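# Unload three sand cores from mould onto plywood boards

## Task

Remove three sand cores from the mould: the elongated core with the rounded nose, plus both upright bladed cores standing in the mould half on the robot's right side. Set all three lying on the plywood boards next to the mould and release them. The remaining two cores must still be standing in the mould afterwards.

## Robot and tools

ROBOT AND FRAMES. Two 6-joint arms with parallel grippers: left_arm sits on the +y side, right_arm on the -y side (names do not match image sides). Scene frame: origin at table-top height midway between the nominal bases, +x points out over the table, +z up. Calibrated bases in the scene frame: left_arm at (+0.031, +0.345, 0) m, quat_wxyz (+1.000, 0, 0, +0.008); right_arm at (+0.030, -0.335, 0) m, quat_wxyz (+1.000, 0, 0, -0.014). Each arm's reported hand pose, and the pose of its wrist camera, are in that arm's own base frame; these can be off by a few cm, more at long reach. The gripper's fingers point along its +z axis and close along its y axis; end_effector_position is the point between the pads, roughly 1 cm short of the tips.

JOINT ORDER for every row and every per-joint list: waist, shoulder, elbow, wrist pitch, wrist yaw, wrist roll. Stated ranges (rad): waist -2.618..3.054, shoulder 0.000..3.142, elbow 0.000..3.142, wrist pitch -1.571..1.571, wrist yaw -1.571..1.571, wrist roll -2.094..2.094; real ends may differ by up to 0.059 rad.

THE ROW. One flat list of 14 numbers, each in [-1, 1], covering both arms even if only one moves: left_arm's six joints then its opening, then right_arm's six joints then its opening. Joint entries are offsets, not poses: they count from the Joint targets that hold when the action (or move) begins, not from the previous row. Scale: 1.0 equals 1.202 rad for waist, 1.258 shoulder, 1.3 elbow, 2.073 wrist pitch, 2.022 for wrist yaw and for wrist roll. Sending the same offset again shifts the targets again; 0 keeps an arm where its targets are. The opening entry is absolute: +1 fully open, -1 closed. It is always a command, so to leave a gripper unchanged resend its current value (see Tool commands). An action is refused for both arms if it would push a joint more than 0.059 rad beyond its range.

execute_actions: actions is a list of actions; each action is a list of up to 15 rows, each row lasting one 1/30 s step, and a short action repeats its final row until 15 steps (0.5 s) pass. An empty list just reports state and images. cameras selects images: omitted, null or ["all"] gives all; [] gives none; an unknown name invalidates the call.

move: target is either one row or a list of up to 15 rows, all sharing one 10 s budget; every row's offsets count from the same starting Joint targets. Joints travel together, so grippers trace curves, with no collision avoidance. speed: top rate in rad/s of the joint with farthest to travel, 0.01 to 2 (default 0.5), one value or one per segment. blend (rad): corner rounding for intermediate targets, default 0 (stop at each). opening_speed: rate of the gripper command per second on the -1..+1 scale, at least 0.2; use a low value to close gently. Openings in the first row start at once; openings in later rows are applied only after all arms come to rest at that row. blocking=false returns after about 0.5 s while motion continues. The result adds a move: line with the ending (done, off_target, moving, held, fault), limits=held if steps were withheld, and for any arm more than 0.035 rad off, its worst joint and by how much. done does not mean no contact.

wait: seconds 0 to 10; arms hold their last command and a running move continues. stop: brakes a running move (needs braking distance). zoom_image: camera is cam_left_wrist or cam_right_wrist, region [x0, y0, x1, y1] in pixels of that camera's latest image, origin top-left, at most 504 by 504. finished_scene: scene is the current scene's number; irreversible.

CAMERAS: cam_left_wrist and cam_right_wrist, both 896x504, mounted on the wrists (about 60 degree vertical field of view, principal point near image centre).

MOTION LIMITS. Per control step each joint target may lead its measured angle by at most 0.202 (waist), 0.258 (shoulder), 0.3 (elbow), 0.573 (wrist pitch), 0.522 (wrist yaw and roll) rad, and targets implying a gripper jump over 200 mm are scaled back, so big offsets need several actions. Tiny turns may not start.

RESULTS. Joint positions and Joint velocities: per arm six joints (rad, rad/s) then pad gap (m; 0.094 fully open); "within noise" means at rest. Joint targets: the base for your next offsets. Tool commands: current gripper commands. grip_measured: finger opening on the command scale, reading a little wide when empty and up to about 0.064 narrower than a firmly squeezed part. grip_effort_nm: gripper motor effort, negative closing, not a pad force. Joint torques include arm weight; joints 1 to 3 wrap at ±28 N m. "joint sent to its limit" means a joint hit its end; "joint command not followed" means the clearance check altered targets. MOTOR HOT appears near 75 °C; at 90 °C an OVER-TEMPERATURE FAULT folds that arm away for the rest of the scene.

GRIPPING AND CARE. Close slowly on the cores; the gripper reaches full force soon after touching. Release by commanding an opening well above grip_measured, only once the part is still and resting on the boards. If an arm is pressing on something, send targets back past its measured positions. Avoid dropping cores, letting go while moving, fast impacts, heavy pushing, arm-to-arm contact, long stretched-out holding (heat), and anything leaving the table. Brief external tugs on a held part or pushes on loose ones may occur.

Each tool is called after "Request:" as a command line: name --argument value for each argument, lists and objects as JSON in quotes; but a table of rows of numbers goes row by row, as --pt "numbers of a row", without its own name.

## Session

Request:
execute_actions --actions '[]'

Scene clock: 0.00 s.
left_arm: end_effector_position=(+0.2355, -0.4205, +0.2037) grip_measured=+1.000 grip_effort_nm=n/a end_effector_quat_wxyz=(+0.452, +0.770, +0.291, -0.345) | right_arm: end_effector_position=(+0.3668, -0.1721, +0.3153) grip_measured=+1.000 grip_effort_nm=n/a end_effector_quat_wxyz=(+0.332, +0.146, +0.875, -0.321)
Joint positions: left_arm=[-0.747 1.827 1.342 -0.224 0.995 1.182 0.094] | right_arm=[-0.197 1.481 1.581 -0.857 0.583 -0.123 0.094]
Joint velocities: within noise
Joint torques (N m): no reading
Heat: left arm: 32 °C; right arm: 36 °C.
Joint targets: left_arm=[-0.747 1.818 1.349 -0.231 1.008 1.178] | right_arm=[-0.197 1.472 1.591 -0.854 0.589 -0.120]
Tool commands: left_gripper/opening=+1.0 right_gripper/opening=+1.0

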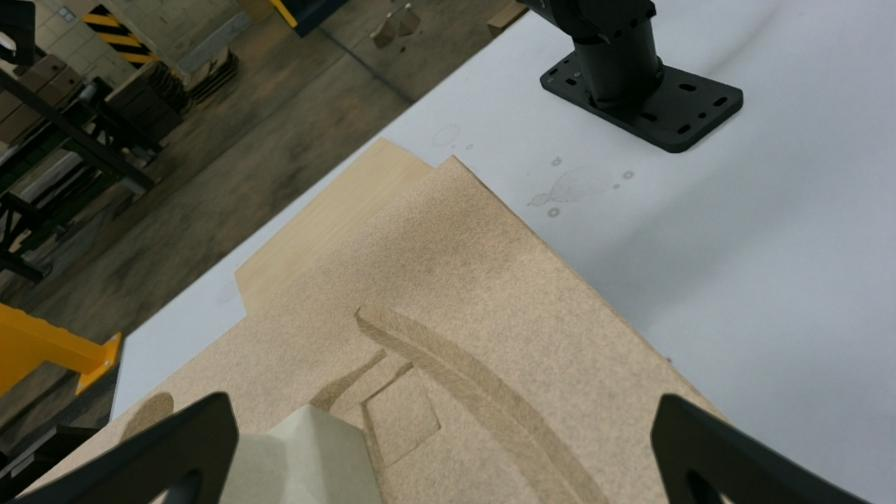

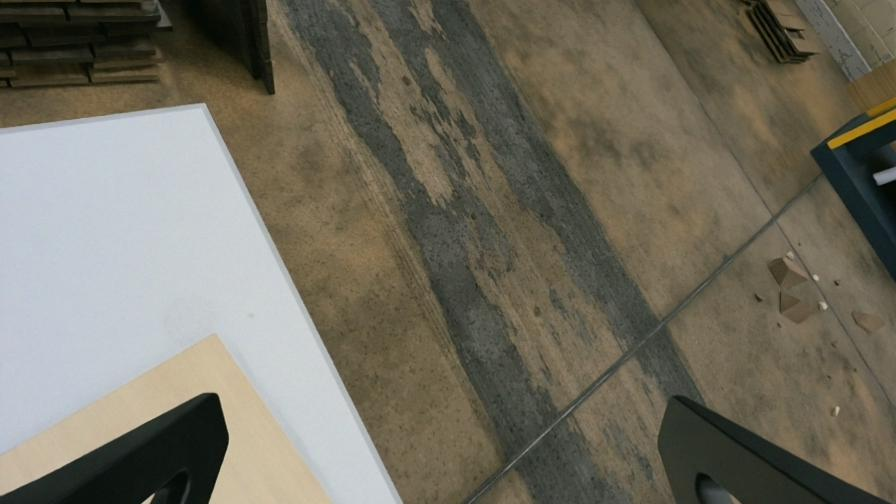

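Request:
move --pt "0 -0.412 0.116 0 0 0 1 0 -0.137 -0.07 0 0 0 1" --pt "0.289 -0.412 0.116 -0.467 -0.499 -0.583 1 0.247 -0.137 -0.07 -0.167 -0.291 0.059 1" --speed 1.0 --blend 0.1

Scene clock: 21.43 s.
left_arm: end_effector_position=(+0.2880, -0.1241, +0.2755) grip_measured=+1.000 grip_effort_nm=0.027 end_effector_quat_wxyz=(+0.284, +0.197, +0.936, -0.061) | right_arm: end_effector_position=(+0.3162, +0.0300, +0.2725) grip_measured=+1.000 grip_effort_nm=0.022 end_effector_quat_wxyz=(+0.286, -0.049, +0.957, +0.009)
Joint positions: left_arm=[-0.406 1.296 1.505 -1.191 0.007 0.007 0.094] | right_arm=[0.095 1.314 1.51 -1.187 0.006 -0.009 0.094]
Joint velocities: within noise
Joint torques (N m): left_arm=[0.64 -3.14 4.34 1.45 -0.07 -0.11] | right_arm=[0.46 -4.68 4.71 0.86 -0.05 0.04]
Heat: left arm: 35 °C; right arm: 38 °C.
Joint targets: left_arm=[-0.400 1.300 1.500 -1.199 -0.001 -0.001] | right_arm=[0.100 1.300 1.500 -1.201 0.000 -0.001]
move: done

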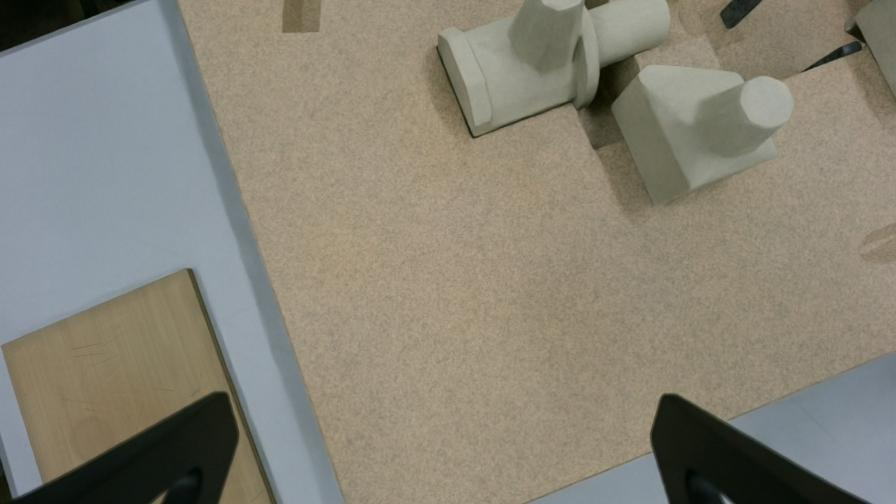

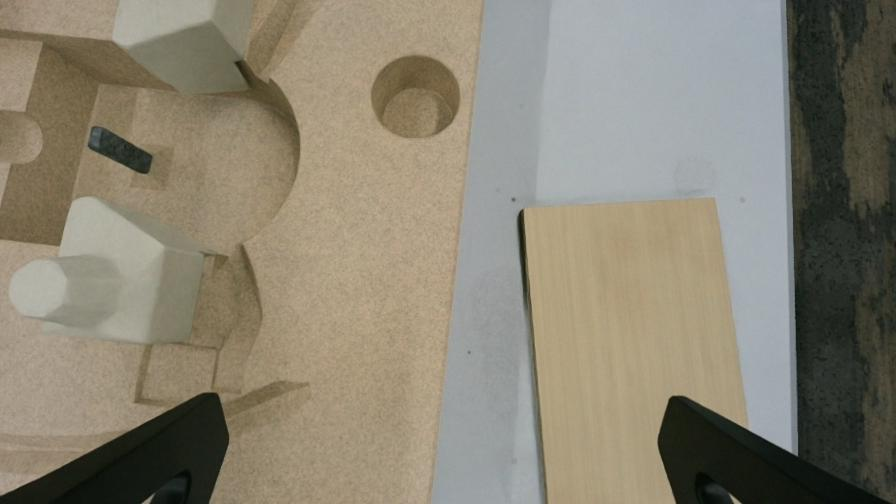

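Request:
move --target '[0.083,0,0.385,-0.179,0,0,1,0.2,0,0.385,-0.178,0,0,1]' --speed 1.0

Scene clock: 37.83 s.
left_arm: end_effector_position=(+0.2485, -0.0790, +0.3839) grip_measured=+1.000 grip_effort_nm=0.027 end_effector_quat_wxyz=(+0.337, +0.148, +0.928, -0.054) | right_arm: end_effector_position=(+0.2468, +0.0860, +0.3841) grip_measured=+1.000 grip_effort_nm=0.027 end_effector_quat_wxyz=(+0.338, -0.159, +0.926, +0.054)
Joint positions: left_arm=[-0.308 1.301 1.986 -1.56 0.006 0.006 0.094] | right_arm=[0.334 1.301 1.985 -1.556 0.003 -0.008 0.094]
Joint velocities: within noise
Joint torques (N m): left_arm=[0.68 -2.14 4.57 1.6 -0.07 -0.12] | right_arm=[0.62 -2.06 5.15 0.99 -0.04 0.04]
Heat: left arm: 35 °C; right arm: 37 °C.
Joint targets: left_arm=[-0.300 1.299 2.000 -1.568 -0.001 0.000] | right_arm=[0.341 1.300 2.001 -1.570 0.001 -0.001]
joint sent to its limit (left arm) — the wrist pitch, lower limit.
move: done

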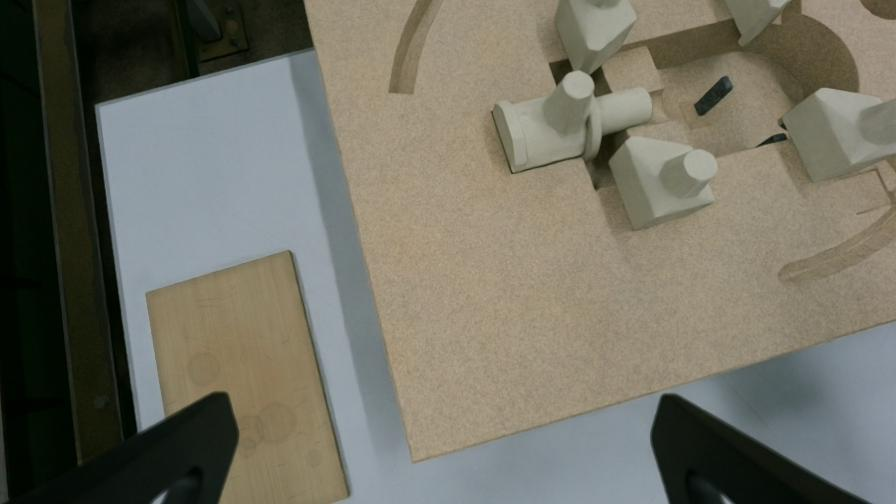

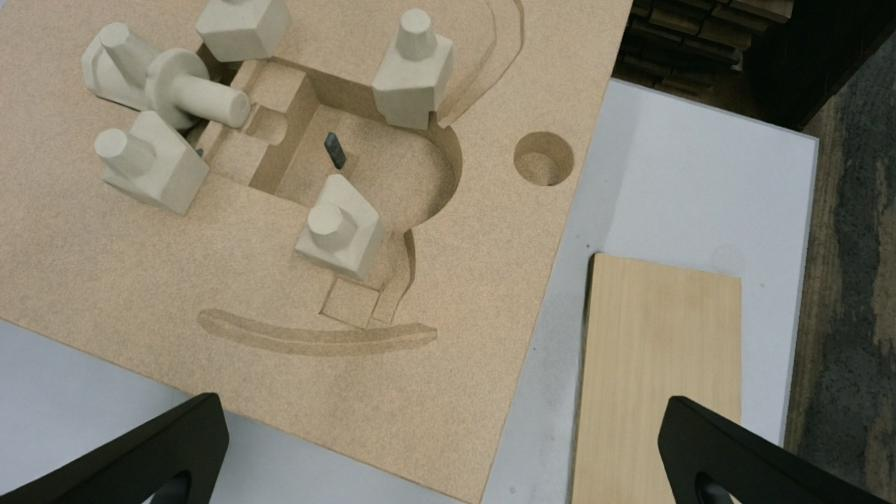

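Request:
zoom_image --camera "cam_right_wrist" --region '[50, 0, 554, 380]'

Request:
zoom_image --camera "cam_left_wrist" --region '[460, 0, 896, 320]'

Scaled by 1.000.

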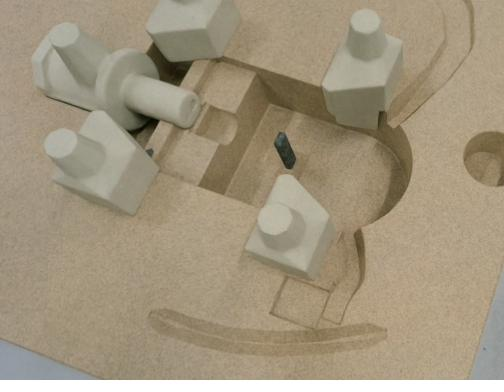

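Scaled by 1.156.

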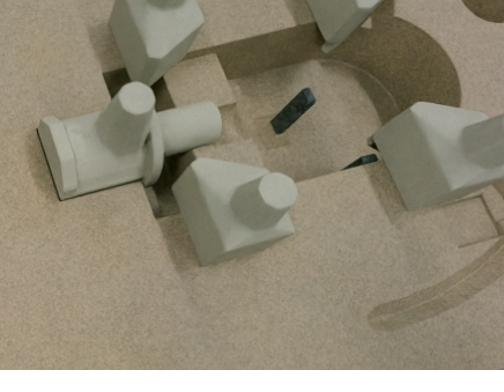

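Request:
move --target '[-0.583,0,0,0.226,0,0,1,-0.533,0,0,0,0,0,1]' --speed 1.0

Request:
zoom_image --camera "cam_left_wrist" --region '[250, 50, 650, 350]'

Scene clock: 69.83 s.
left_arm: end_effector_position=(+0.1796, -0.2742, +0.4718) grip_measured=+1.000 grip_effort_nm=0.027 end_effector_quat_wxyz=(+0.476, +0.403, +0.738, -0.257) | right_arm: end_effector_position=(+0.2502, -0.0747, +0.3839) grip_measured=+1.000 grip_effort_nm=0.022 end_effector_quat_wxyz=(+0.338, +0.134, +0.930, -0.052)
Joint positions: left_arm=[-0.993 1.301 1.986 -1.112 0.002 0.005 0.094] | right_arm=[-0.293 1.301 1.985 -1.557 0.001 -0.007 0.094]
Joint velocities: within noise
Joint torques (N m): left_arm=[-0.49 -2.61 4.86 2.28 -0.01 -0.12] | right_arm=[-0.58 -2.06 5.15 1.03 -0.02 0.03]
Heat: left arm: 34 °C; right arm: 38 °C.
Joint targets: left_arm=[-1.001 1.299 2.000 -1.099 0.000 0.000] | right_arm=[-0.300 1.300 2.001 -1.570 0.000 -0.001]
move: done

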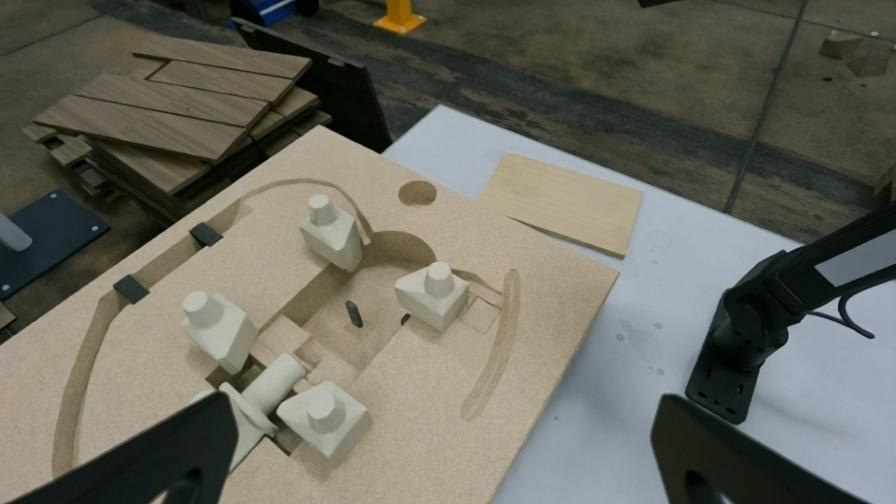

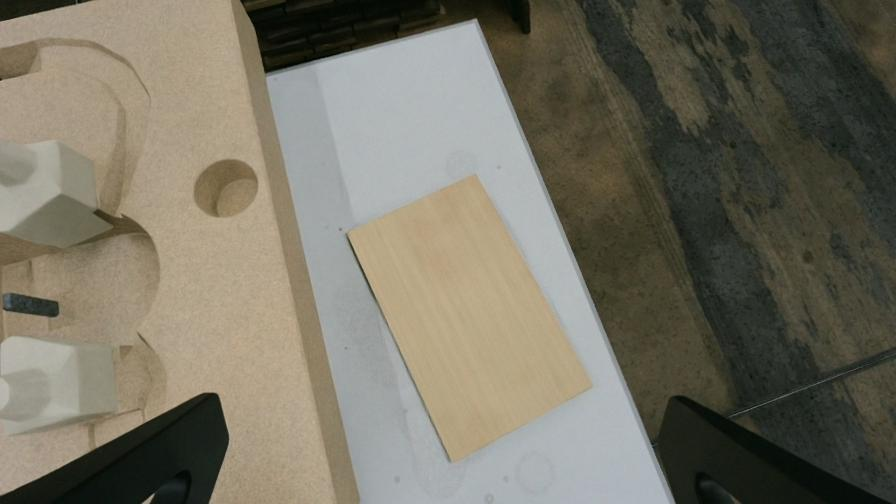

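Scaled by 1.260.

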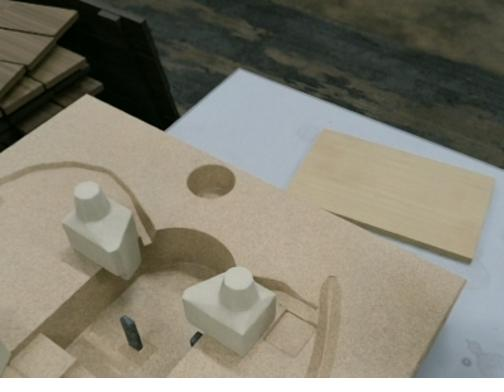

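Request:
move --target '[0,0,0,0,0,0,1,0.722,0.495,-0.06,0,0,0,1]' --speed 0.8

Scene clock: 91.27 s.
left_arm: end_effector_position=(+0.1796, -0.2742, +0.4719) grip_measured=+1.000 grip_effort_nm=0.022 end_effector_quat_wxyz=(+0.477, +0.403, +0.738, -0.258) | right_arm: end_effector_position=(+0.3003, +0.1959, +0.1782) grip_measured=+1.000 grip_effort_nm=0.022 end_effector_quat_wxyz=(+0.005, -0.286, +0.958, +0.003)
Joint positions: left_arm=[-0.993 1.301 1.986 -1.111 0.002 0.005 0.094] | right_arm=[0.574 1.923 1.924 -1.56 -0.003 -0.007 0.094]
Joint velocities: within noise
Joint torques (N m): left_arm=[-0.49 -2.5 4.89 2.26 0 -0.11] | right_arm=[-0.54 -8.06 4.97 0.04 0.03 0.04]
Heat: left arm: 36 °C; right arm: 37 °C.
Joint targets: left_arm=[-1.001 1.299 2.000 -1.100 0.000 0.000] | right_arm=[0.568 1.922 1.923 -1.569 0.000 -0.001]
move: done

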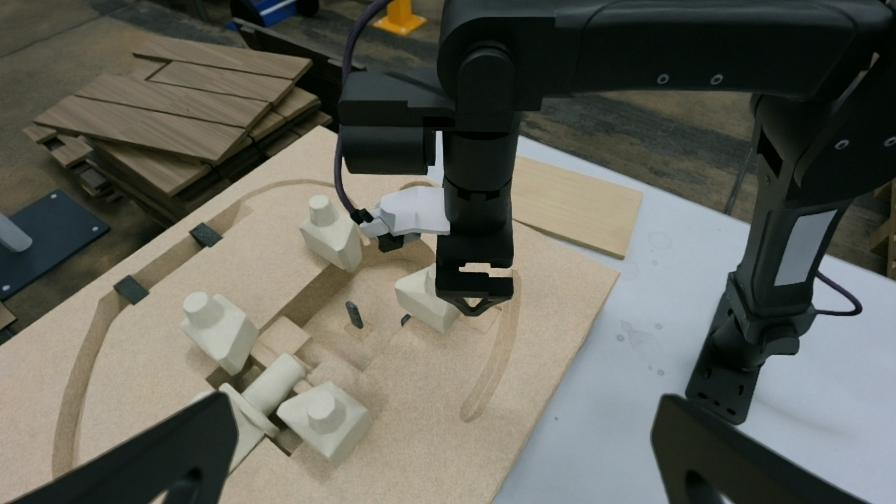

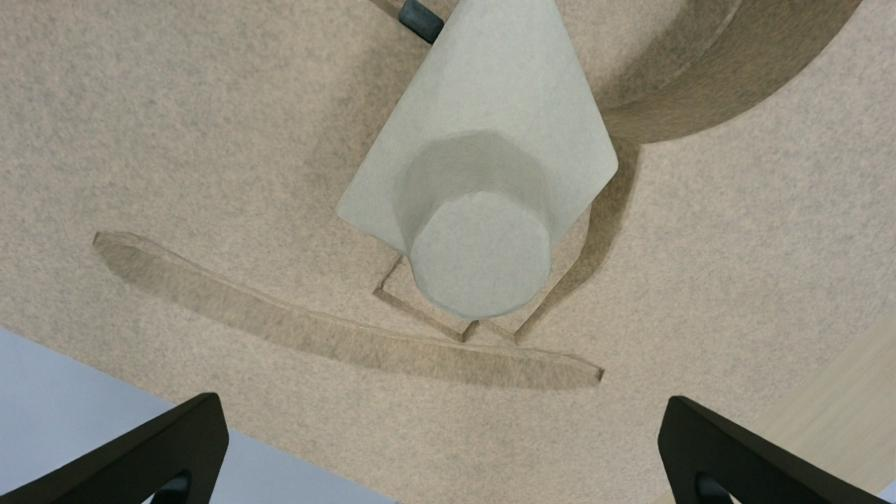

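Request:
move --target '[0,0,0,0,0,0,1,-0.0166,-0.348,-0.3866,0.257,0,0,1]' --speed 0.8 --cameras '["cam_right_wrist"]'

Scene clock: 113.13 s.
left_arm: end_effector_position=(+0.1796, -0.2743, +0.4720) grip_measured=+1.000 grip_effort_nm=0.022 end_effector_quat_wxyz=(+0.477, +0.403, +0.738, -0.258) | right_arm: end_effector_position=(+0.3030, +0.1895, +0.1980) grip_measured=+1.000 grip_effort_nm=0.022 end_effector_quat_wxyz=(+0.209, -0.271, +0.938, +0.060)
Joint positions: left_arm=[-0.993 1.301 1.986 -1.11 0.002 0.005 0.094] | right_arm=[0.555 1.507 1.43 -1.056 -0.003 -0.007 0.094]
Joint velocities: within noise
Joint torques (N m): left_arm=[-0.51 -2.51 4.93 2.25 -0.02 -0.13] | right_arm=[-0.57 -7.25 5 0.94 0.02 0.03]
Heat: left arm: 38 °C; right arm: 36 °C.
Joint targets: left_arm=[-1.001 1.299 2.000 -1.099 0.000 0.000] | right_arm=[0.548 1.485 1.420 -1.037 0.000 -0.001]
move: done
Images, in order (width x height): cam_right_wrist 896x504.

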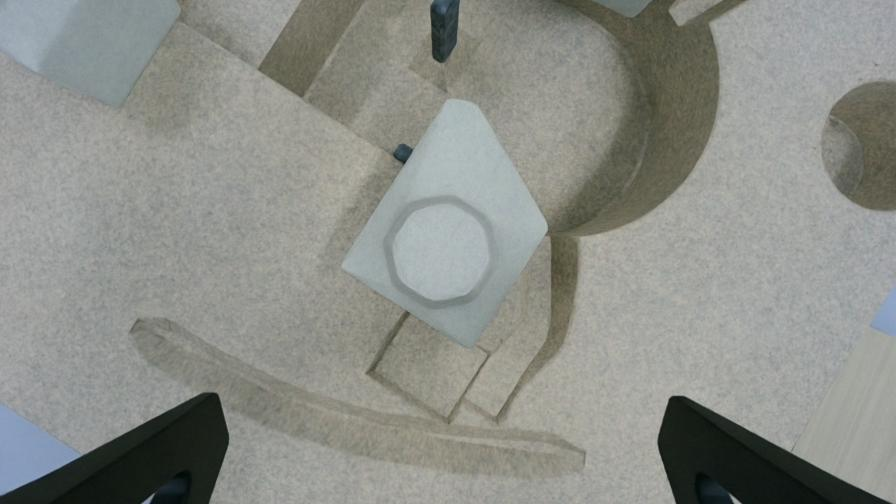

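Request:
move --target '[0,0,0,0,0,0,1,0,0.0914,-0.117,0.130,0,0,1]' --speed 0.3

Scene clock: 126.20 s.
left_arm: end_effector_position=(+0.1796, -0.2743, +0.4720) grip_measured=+1.000 grip_effort_nm=0.027 end_effector_quat_wxyz=(+0.477, +0.403, +0.738, -0.258) | right_arm: end_effector_position=(+0.3298, +0.2061, +0.1412) grip_measured=+1.000 grip_effort_nm=0.017 end_effector_quat_wxyz=(+0.222, -0.270, +0.935, +0.064)
Joint positions: left_arm=[-0.993 1.301 1.986 -1.11 0.002 0.005 0.094] | right_arm=[0.555 1.592 1.275 -0.787 -0.003 -0.007 0.094]
Joint velocities: within noise
Joint torques (N m): left_arm=[-0.55 -2.52 4.88 2.27 -0.02 -0.12] | right_arm=[-0.57 -5.68 5.31 0.99 0.01 0.03]
Heat: left arm: 38 °C; right arm: 36 °C.
Joint targets: left_arm=[-1.001 1.299 2.000 -1.099 0.000 0.000] | right_arm=[0.548 1.599 1.268 -0.767 0.000 -0.001]
move: done

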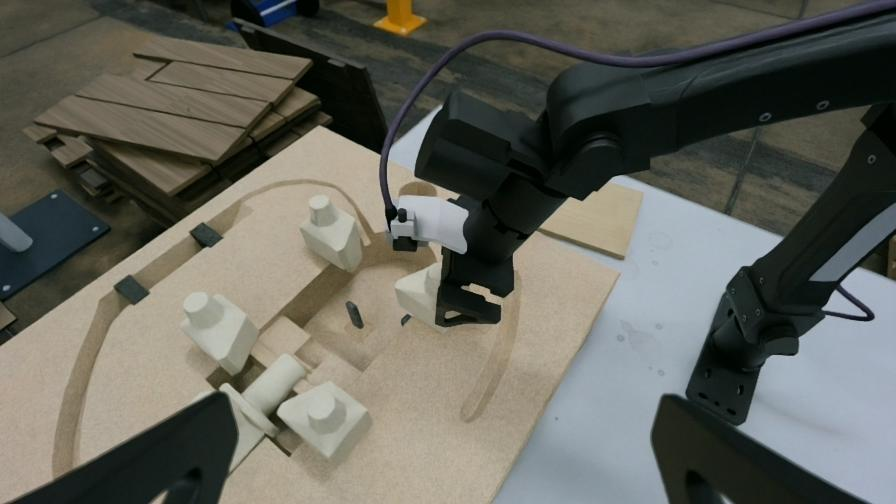

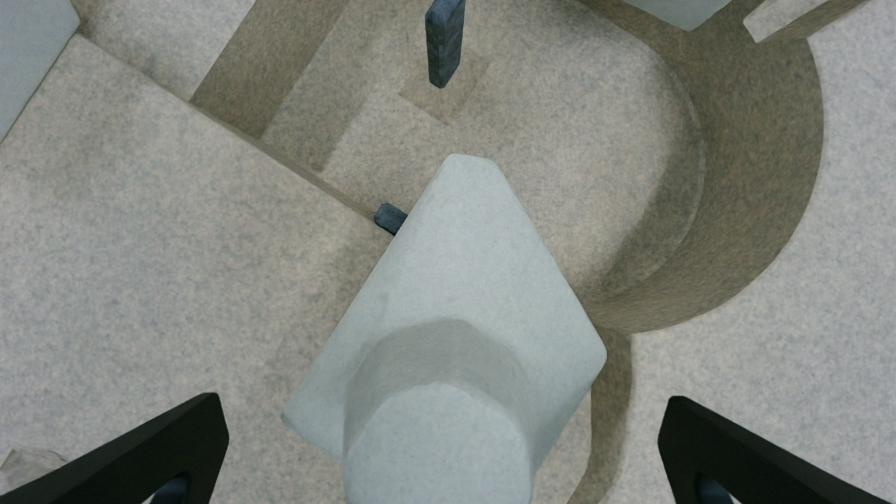

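Request:
move --target '[0,0,0,0,0,0,1,0,0,0,0,0,0,-0.5]' --opening_speed 0.8 --cameras '["cam_right_wrist"]'

Scene clock: 132.17 s.
left_arm: end_effector_position=(+0.1796, -0.2743, +0.4720) grip_measured=+1.000 grip_effort_nm=0.022 end_effector_quat_wxyz=(+0.477, +0.403, +0.738, -0.258) | right_arm: end_effector_position=(+0.3280, +0.2074, +0.1469) grip_measured=-0.274 grip_effort_nm=-0.965 end_effector_quat_wxyz=(+0.227, -0.267, +0.934, +0.073)
Joint positions: left_arm=[-0.993 1.301 1.986 -1.11 0.002 0.005 0.094] | right_arm=[0.553 1.576 1.275 -0.789 -0.017 0 0.034]
Joint velocities: within noise
Joint torques (N m): left_arm=[-0.53 -2.48 4.93 2.28 -0.01 -0.12] | right_arm=[-0.44 -4.34 5.34 1.05 0.17 -0.04]
Heat: left arm: 39 °C; right arm: 36 °C.
Joint targets: left_arm=[-1.001 1.299 2.000 -1.099 0.000 0.000] | right_arm=[0.548 1.599 1.268 -0.767 0.000 -0.001]
move: done
Images, in order (width x height): cam_right_wrist 896x504.

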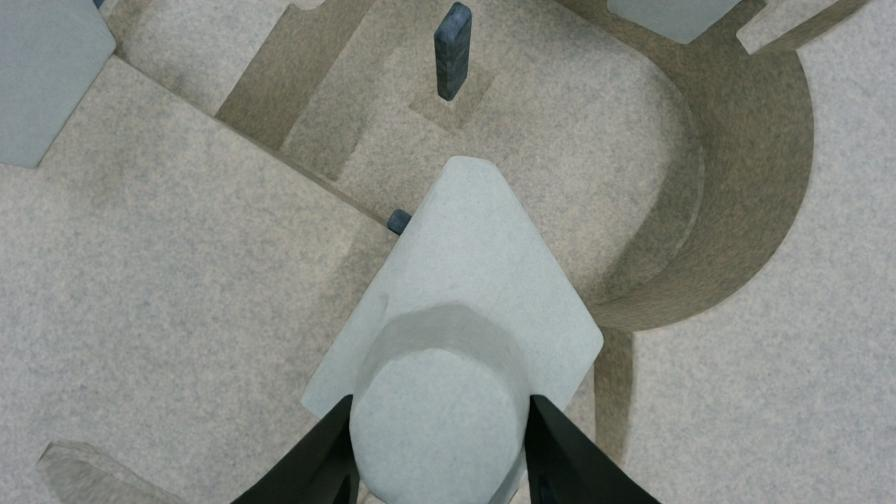

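Request:
move --target '[0,0,0,0,0,0,1,0,0.0075,0.135,-0.081,0,0,-0.5]' --speed 0.1

Scene clock: 138.17 s.
left_arm: end_effector_position=(+0.1796, -0.2743, +0.4720) grip_measured=+1.000 grip_effort_nm=0.027 end_effector_quat_wxyz=(+0.477, +0.403, +0.738, -0.258) | right_arm: end_effector_position=(+0.3251, +0.2033, +0.1621) grip_measured=-0.294 grip_effort_nm=-1.009 end_effector_quat_wxyz=(+0.199, -0.267, +0.941, +0.060)
Joint positions: left_arm=[-0.993 1.301 1.986 -1.11 0.002 0.005 0.094] | right_arm=[0.553 1.61 1.397 -0.939 -0.007 0.001 0.033]
Joint velocities: within noise
Joint torques (N m): left_arm=[-0.57 -2.41 4.82 2.26 -0.01 -0.13] | right_arm=[-0.44 -6.43 9.55 0.79 0.07 -0.07]
Heat: left arm: 39 °C; right arm: 36 °C.
Joint targets: left_arm=[-1.001 1.299 2.000 -1.099 0.000 0.000] | right_arm=[0.548 1.609 1.444 -0.935 0.001 -0.001]
move: off_target (right_arm); right_arm: the elbow is farthest, 0.047 rad from its target

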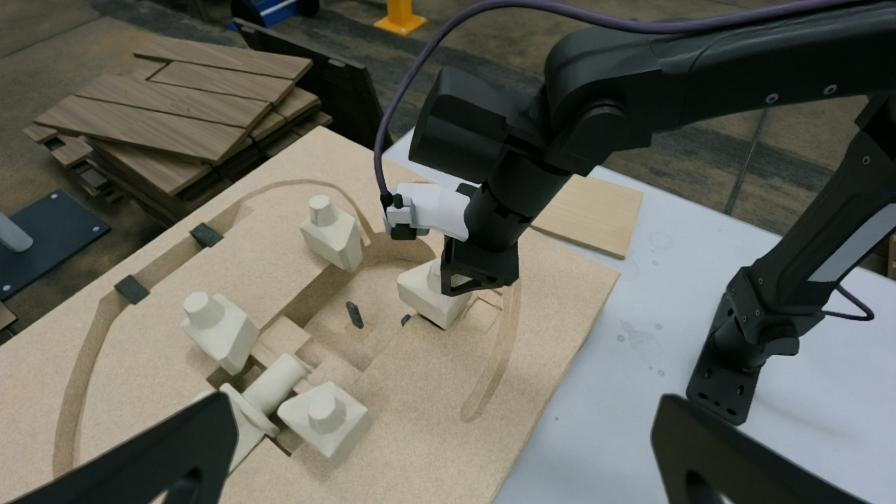

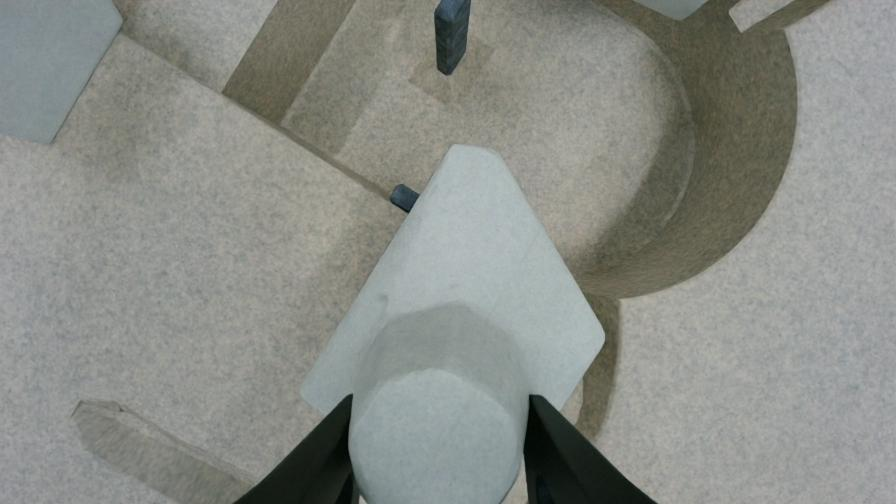

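Request:
move --target '[0,0,0,0,0,0,1,0,0.0227,0.163,-0.0883,0,0,-0.5]' --speed 0.15

Scene clock: 143.13 s.
left_arm: end_effector_position=(+0.1796, -0.2743, +0.4720) grip_measured=+1.000 grip_effort_nm=0.027 end_effector_quat_wxyz=(+0.477, +0.403, +0.738, -0.258) | right_arm: end_effector_position=(+0.3229, +0.2016, +0.2058) grip_measured=-0.294 grip_effort_nm=-1.009 end_effector_quat_wxyz=(+0.190, -0.267, +0.943, +0.057)
Joint positions: left_arm=[-0.993 1.301 1.986 -1.11 0.002 0.005 0.094] | right_arm=[0.553 1.638 1.608 -1.143 -0.005 0.001 0.033]
Joint velocities: within noise
Joint torques (N m): left_arm=[-0.54 -2.5 4.9 2.25 0 -0.12] | right_arm=[-0.44 -6.42 9.39 0.92 0.05 -0.07]
Heat: left arm: 39 °C; right arm: 36 °C.
Joint targets: left_arm=[-1.001 1.299 2.000 -1.100 0.000 0.000] | right_arm=[0.548 1.637 1.656 -1.118 0.001 -0.001]
move: off_target (right_arm); right_arm: the elbow is farthest, 0.047 rad from its target

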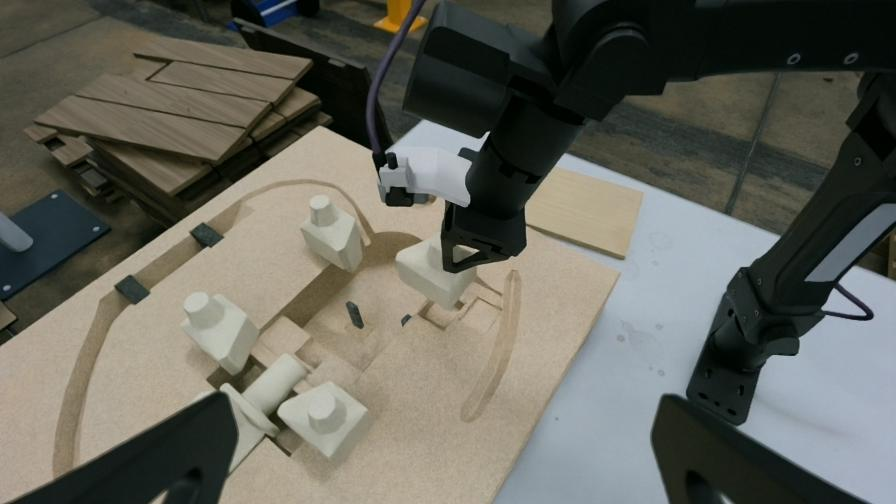

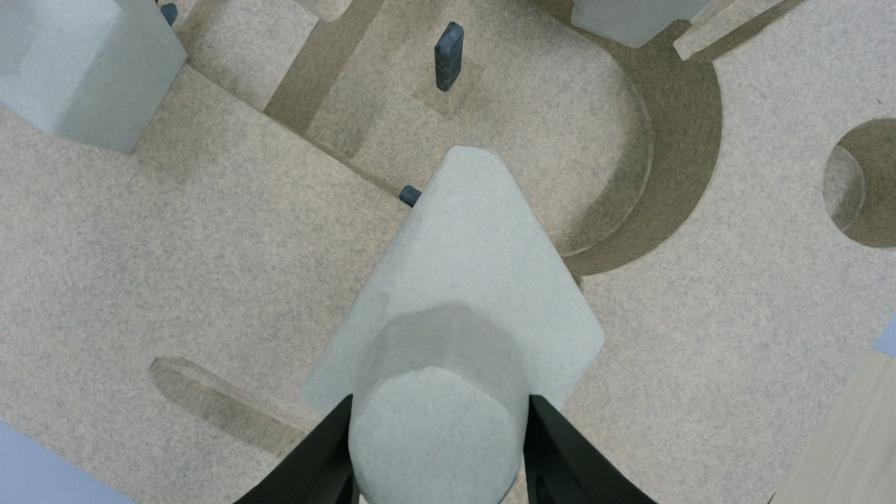

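Request:
move --target '[0,0,0,0,0,0,1,0,0.126,0.434,-0.196,0,0,-0.5]' --speed 0.3

Request:
zoom_image --camera "cam_left_wrist" --region '[300, 100, 600, 400]'

Scene clock: 150.67 s.
left_arm: end_effector_position=(+0.1796, -0.2743, +0.4720) grip_measured=+1.000 grip_effort_nm=0.022 end_effector_quat_wxyz=(+0.477, +0.403, +0.738, -0.258) | right_arm: end_effector_position=(+0.3232, +0.2018, +0.2952) grip_measured=-0.294 grip_effort_nm=-1.009 end_effector_quat_wxyz=(+0.193, -0.267, +0.942, +0.058)
Joint positions: left_arm=[-0.993 1.301 1.986 -1.11 0.002 0.005 0.094] | right_arm=[0.553 1.794 2.178 -1.55 -0.005 0.001 0.033]
Joint velocities: within noise
Joint torques (N m): left_arm=[-0.47 -2.55 4.86 2.24 0 -0.13] | right_arm=[-0.44 -6.63 8.02 0.95 0.04 -0.07]
Heat: left arm: 39 °C; right arm: 36 °C.
Joint targets: left_arm=[-1.001 1.299 2.000 -1.100 0.000 0.000] | right_arm=[0.548 1.796 2.220 -1.524 0.001 -0.001]
move: off_target (right_arm); right_arm: the elbow is farthest, 0.042 rad from its target

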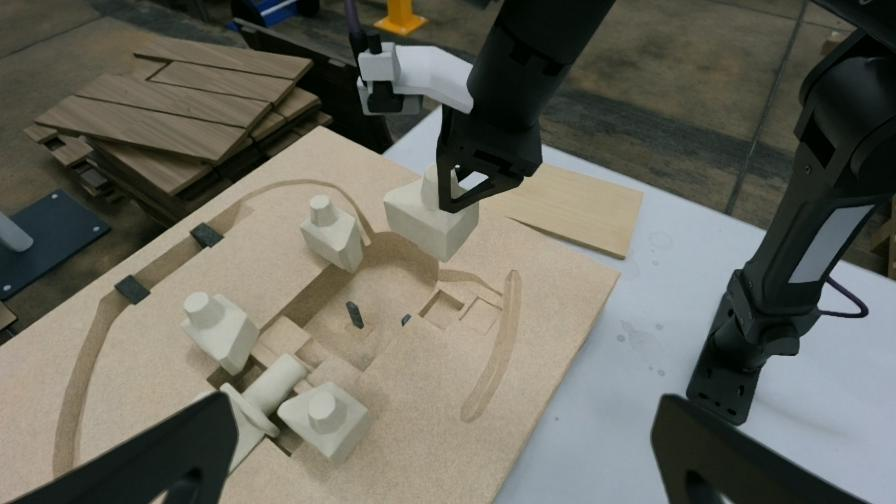

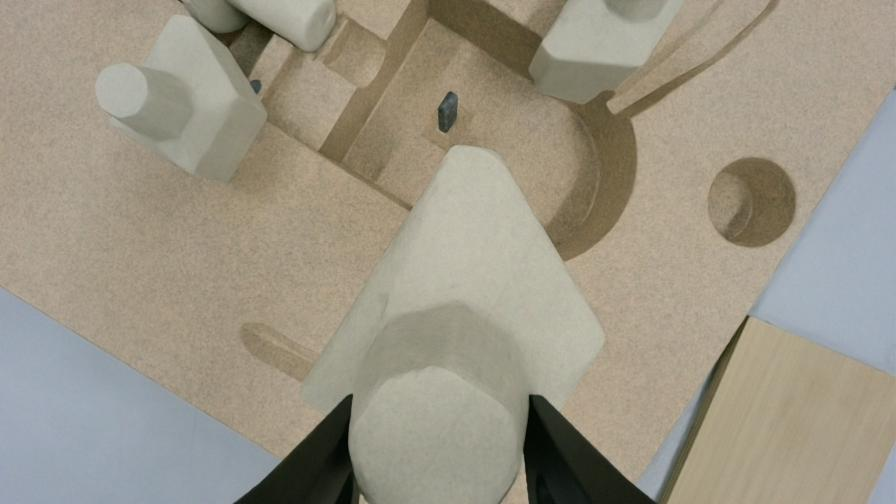

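Scaled by 1.680.

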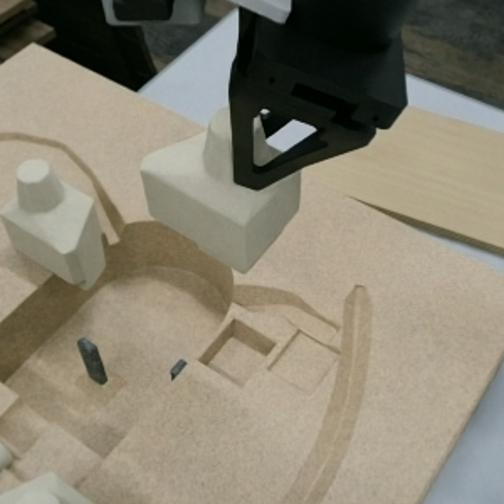

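Request:
move --target '[0,0,0,0,0,0,1,-0.715,0,0,0,0,0,-0.5]' --speed 0.6

Request:
zoom_image --camera "cam_left_wrist" --region '[420, 20, 720, 320]'

Scene clock: 157.30 s.
left_arm: end_effector_position=(+0.1796, -0.2743, +0.4720) grip_measured=+1.000 grip_effort_nm=0.027 end_effector_quat_wxyz=(+0.477, +0.403, +0.738, -0.258) | right_arm: end_effector_position=(+0.3626, -0.1178, +0.2938) grip_measured=-0.294 grip_effort_nm=-1.004 end_effector_quat_wxyz=(+0.196, +0.155, +0.968, -0.033)
Joint positions: left_arm=[-0.993 1.301 1.986 -1.11 0.002 0.005 0.094] | right_arm=[-0.315 1.798 2.178 -1.551 0.003 0.001 0.033]
Joint velocities: within noise
Joint torques (N m): left_arm=[-0.51 -2.41 4.85 2.26 -0.02 -0.1] | right_arm=[0.25 -6.91 8.03 0.99 -0.04 -0.07]
Heat: left arm: 40 °C; right arm: 36 °C.
Joint targets: left_arm=[-1.001 1.299 2.000 -1.100 0.000 0.000] | right_arm=[-0.312 1.796 2.220 -1.525 0.000 -0.001]
move: off_target (right_arm); right_arm: the elbow is farthest, 0.042 rad from its target

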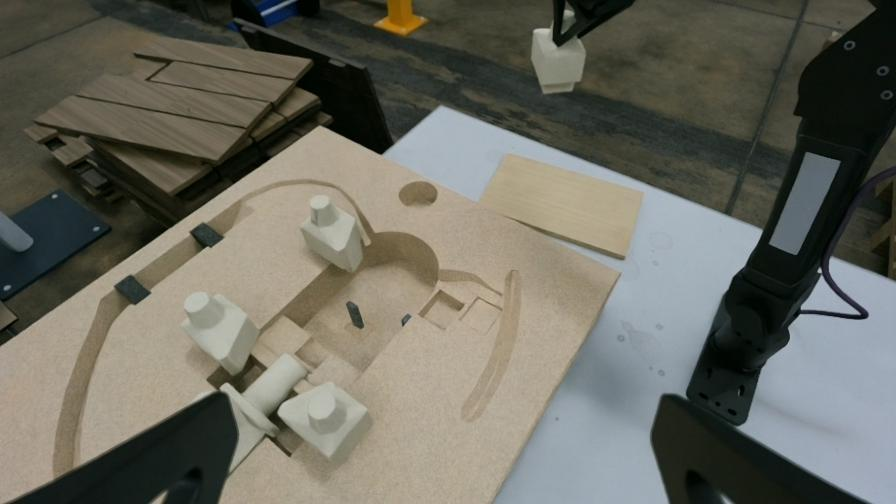

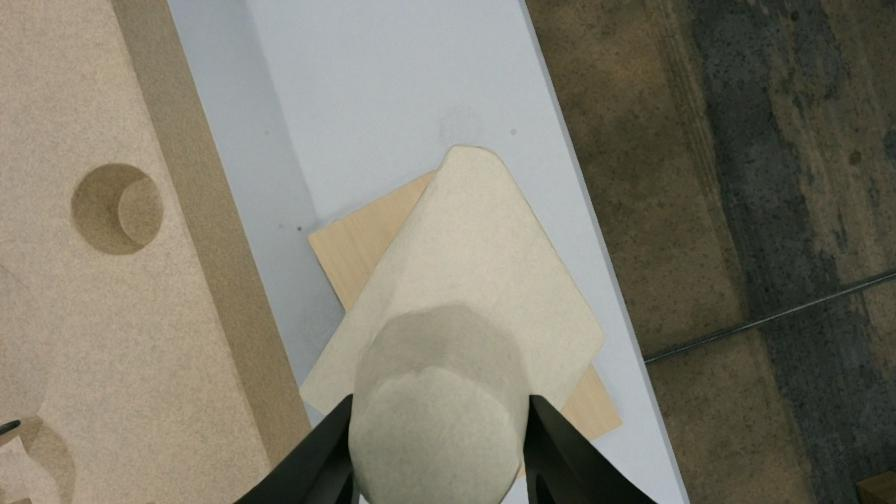

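Scaled by 1.680.

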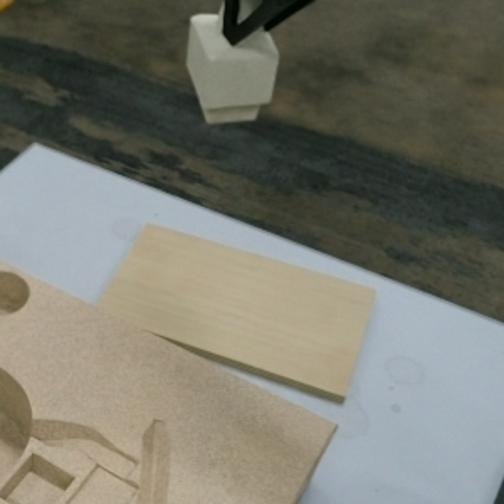

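Request:
move --target '[0,0,0,0,0,0,1,0,-0.1757,-0.806,0.439,0,0,-0.5]' --speed 0.5

Request:
zoom_image --camera "cam_left_wrist" --region '[420, 20, 720, 320]'

Scene clock: 169.77 s.
left_arm: end_effector_position=(+0.1796, -0.2743, +0.4720) grip_measured=+1.000 grip_effort_nm=0.027 end_effector_quat_wxyz=(+0.477, +0.403, +0.738, -0.258) | right_arm: end_effector_position=(+0.3671, -0.1183, +0.1071) grip_measured=-0.294 grip_effort_nm=-1.004 end_effector_quat_wxyz=(+0.219, +0.153, +0.963, -0.035)
Joint positions: left_arm=[-0.993 1.301 1.986 -1.11 0.002 0.005 0.094] | right_arm=[-0.314 1.613 1.168 -0.678 0.001 0 0.033]
Joint velocities: within noise
Joint torques (N m): left_arm=[-0.5 -2.51 4.81 2.25 -0.01 -0.11] | right_arm=[0.23 -9.46 6.02 1.4 -0.02 -0.05]
Heat: left arm: 40 °C; right arm: 38 °C.
Joint targets: left_arm=[-1.001 1.299 2.000 -1.100 0.000 0.000] | right_arm=[-0.311 1.575 1.172 -0.615 0.000 -0.001]
move: off_target (right_arm); right_arm: the wrist pitch is farthest, 0.063 rad from its target

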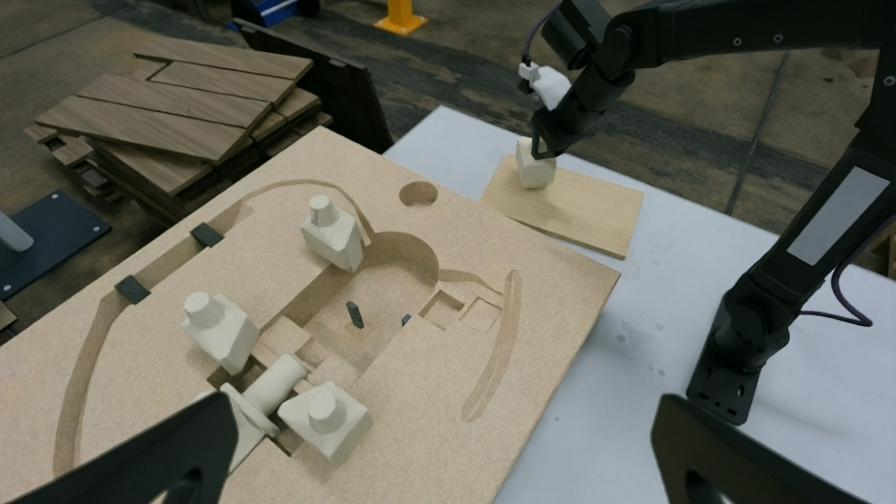

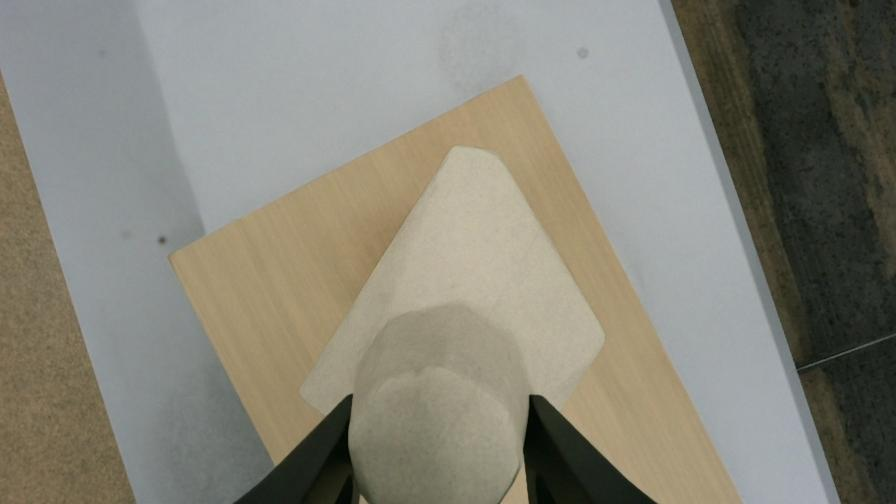

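Scaled by 1.680.

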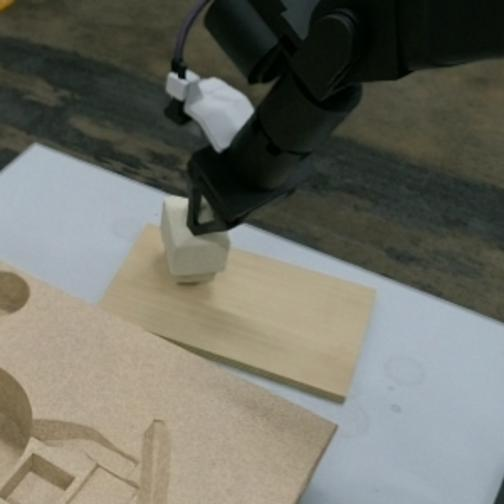

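Request:
move --target '[0,0,0,0,0,0,1,0,0.0108,-0.0275,0.038,0,0,-0.5]' --speed 0.1

Request:
zoom_image --camera "cam_left_wrist" --region '[470, 100, 620, 250]'

Scene clock: 173.53 s.
left_arm: end_effector_position=(+0.1796, -0.2743, +0.4720) grip_measured=+1.000 grip_effort_nm=0.017 end_effector_quat_wxyz=(+0.477, +0.403, +0.738, -0.258) | right_arm: end_effector_position=(+0.3762, -0.1213, +0.1052) grip_measured=-0.294 grip_effort_nm=-1.009 end_effector_quat_wxyz=(+0.244, +0.152, +0.957, -0.039)
Joint positions: left_arm=[-0.993 1.301 1.986 -1.11 0.002 0.005 0.094] | right_arm=[-0.314 1.613 1.137 -0.596 0.002 0 0.033]
Joint velocities: within noise
Joint torques (N m): left_arm=[-0.44 -2.43 4.89 2.25 0 -0.12] | right_arm=[0.21 -8.36 5.7 1.44 -0.01 -0.06]
Heat: left arm: 40 °C; right arm: 39 °C.
Joint targets: left_arm=[-1.001 1.299 2.000 -1.100 0.000 0.000] | right_arm=[-0.311 1.589 1.136 -0.536 0.001 -0.001]
move: off_target (right_arm); right_arm: the wrist pitch is farthest, 0.060 rad from its target

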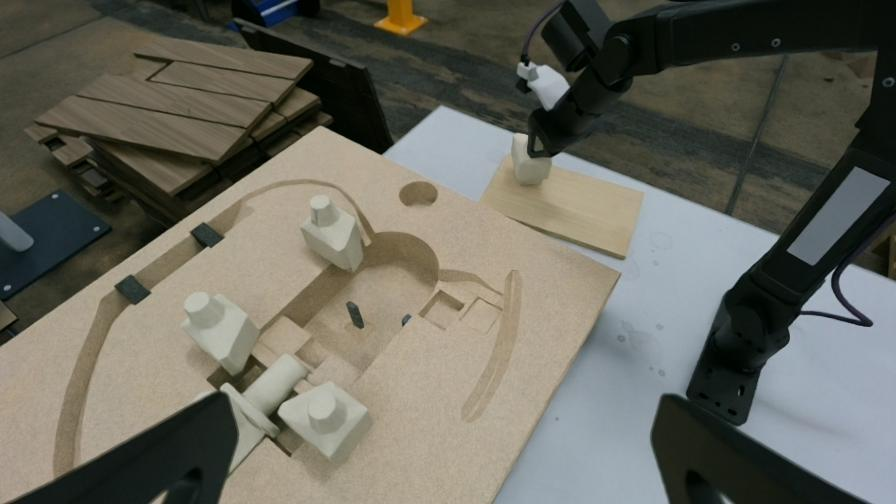

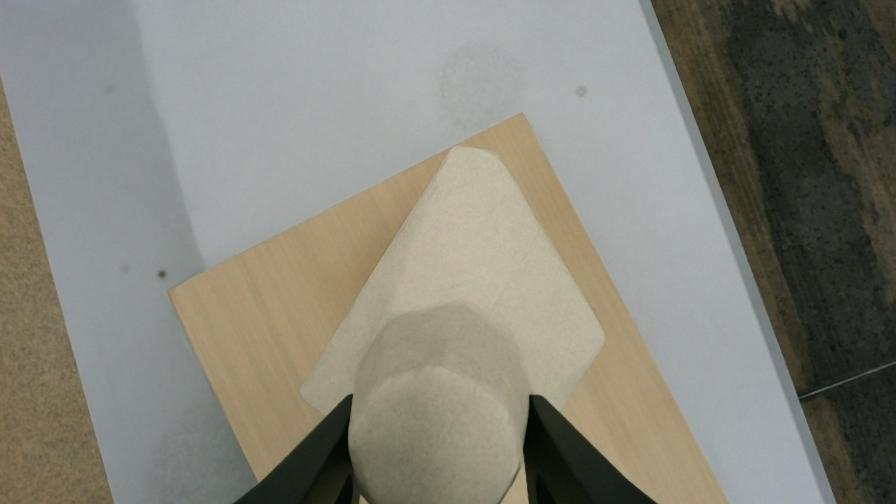

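Scaled by 3.360.

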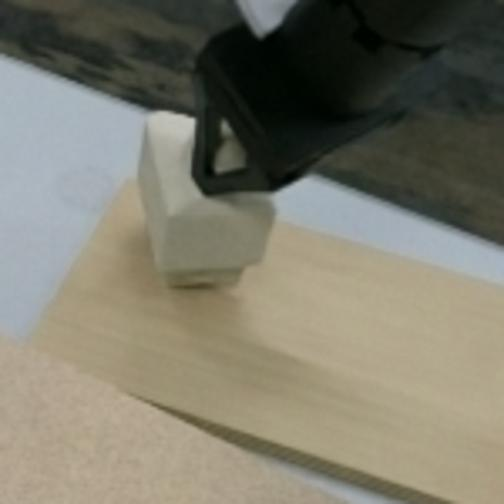

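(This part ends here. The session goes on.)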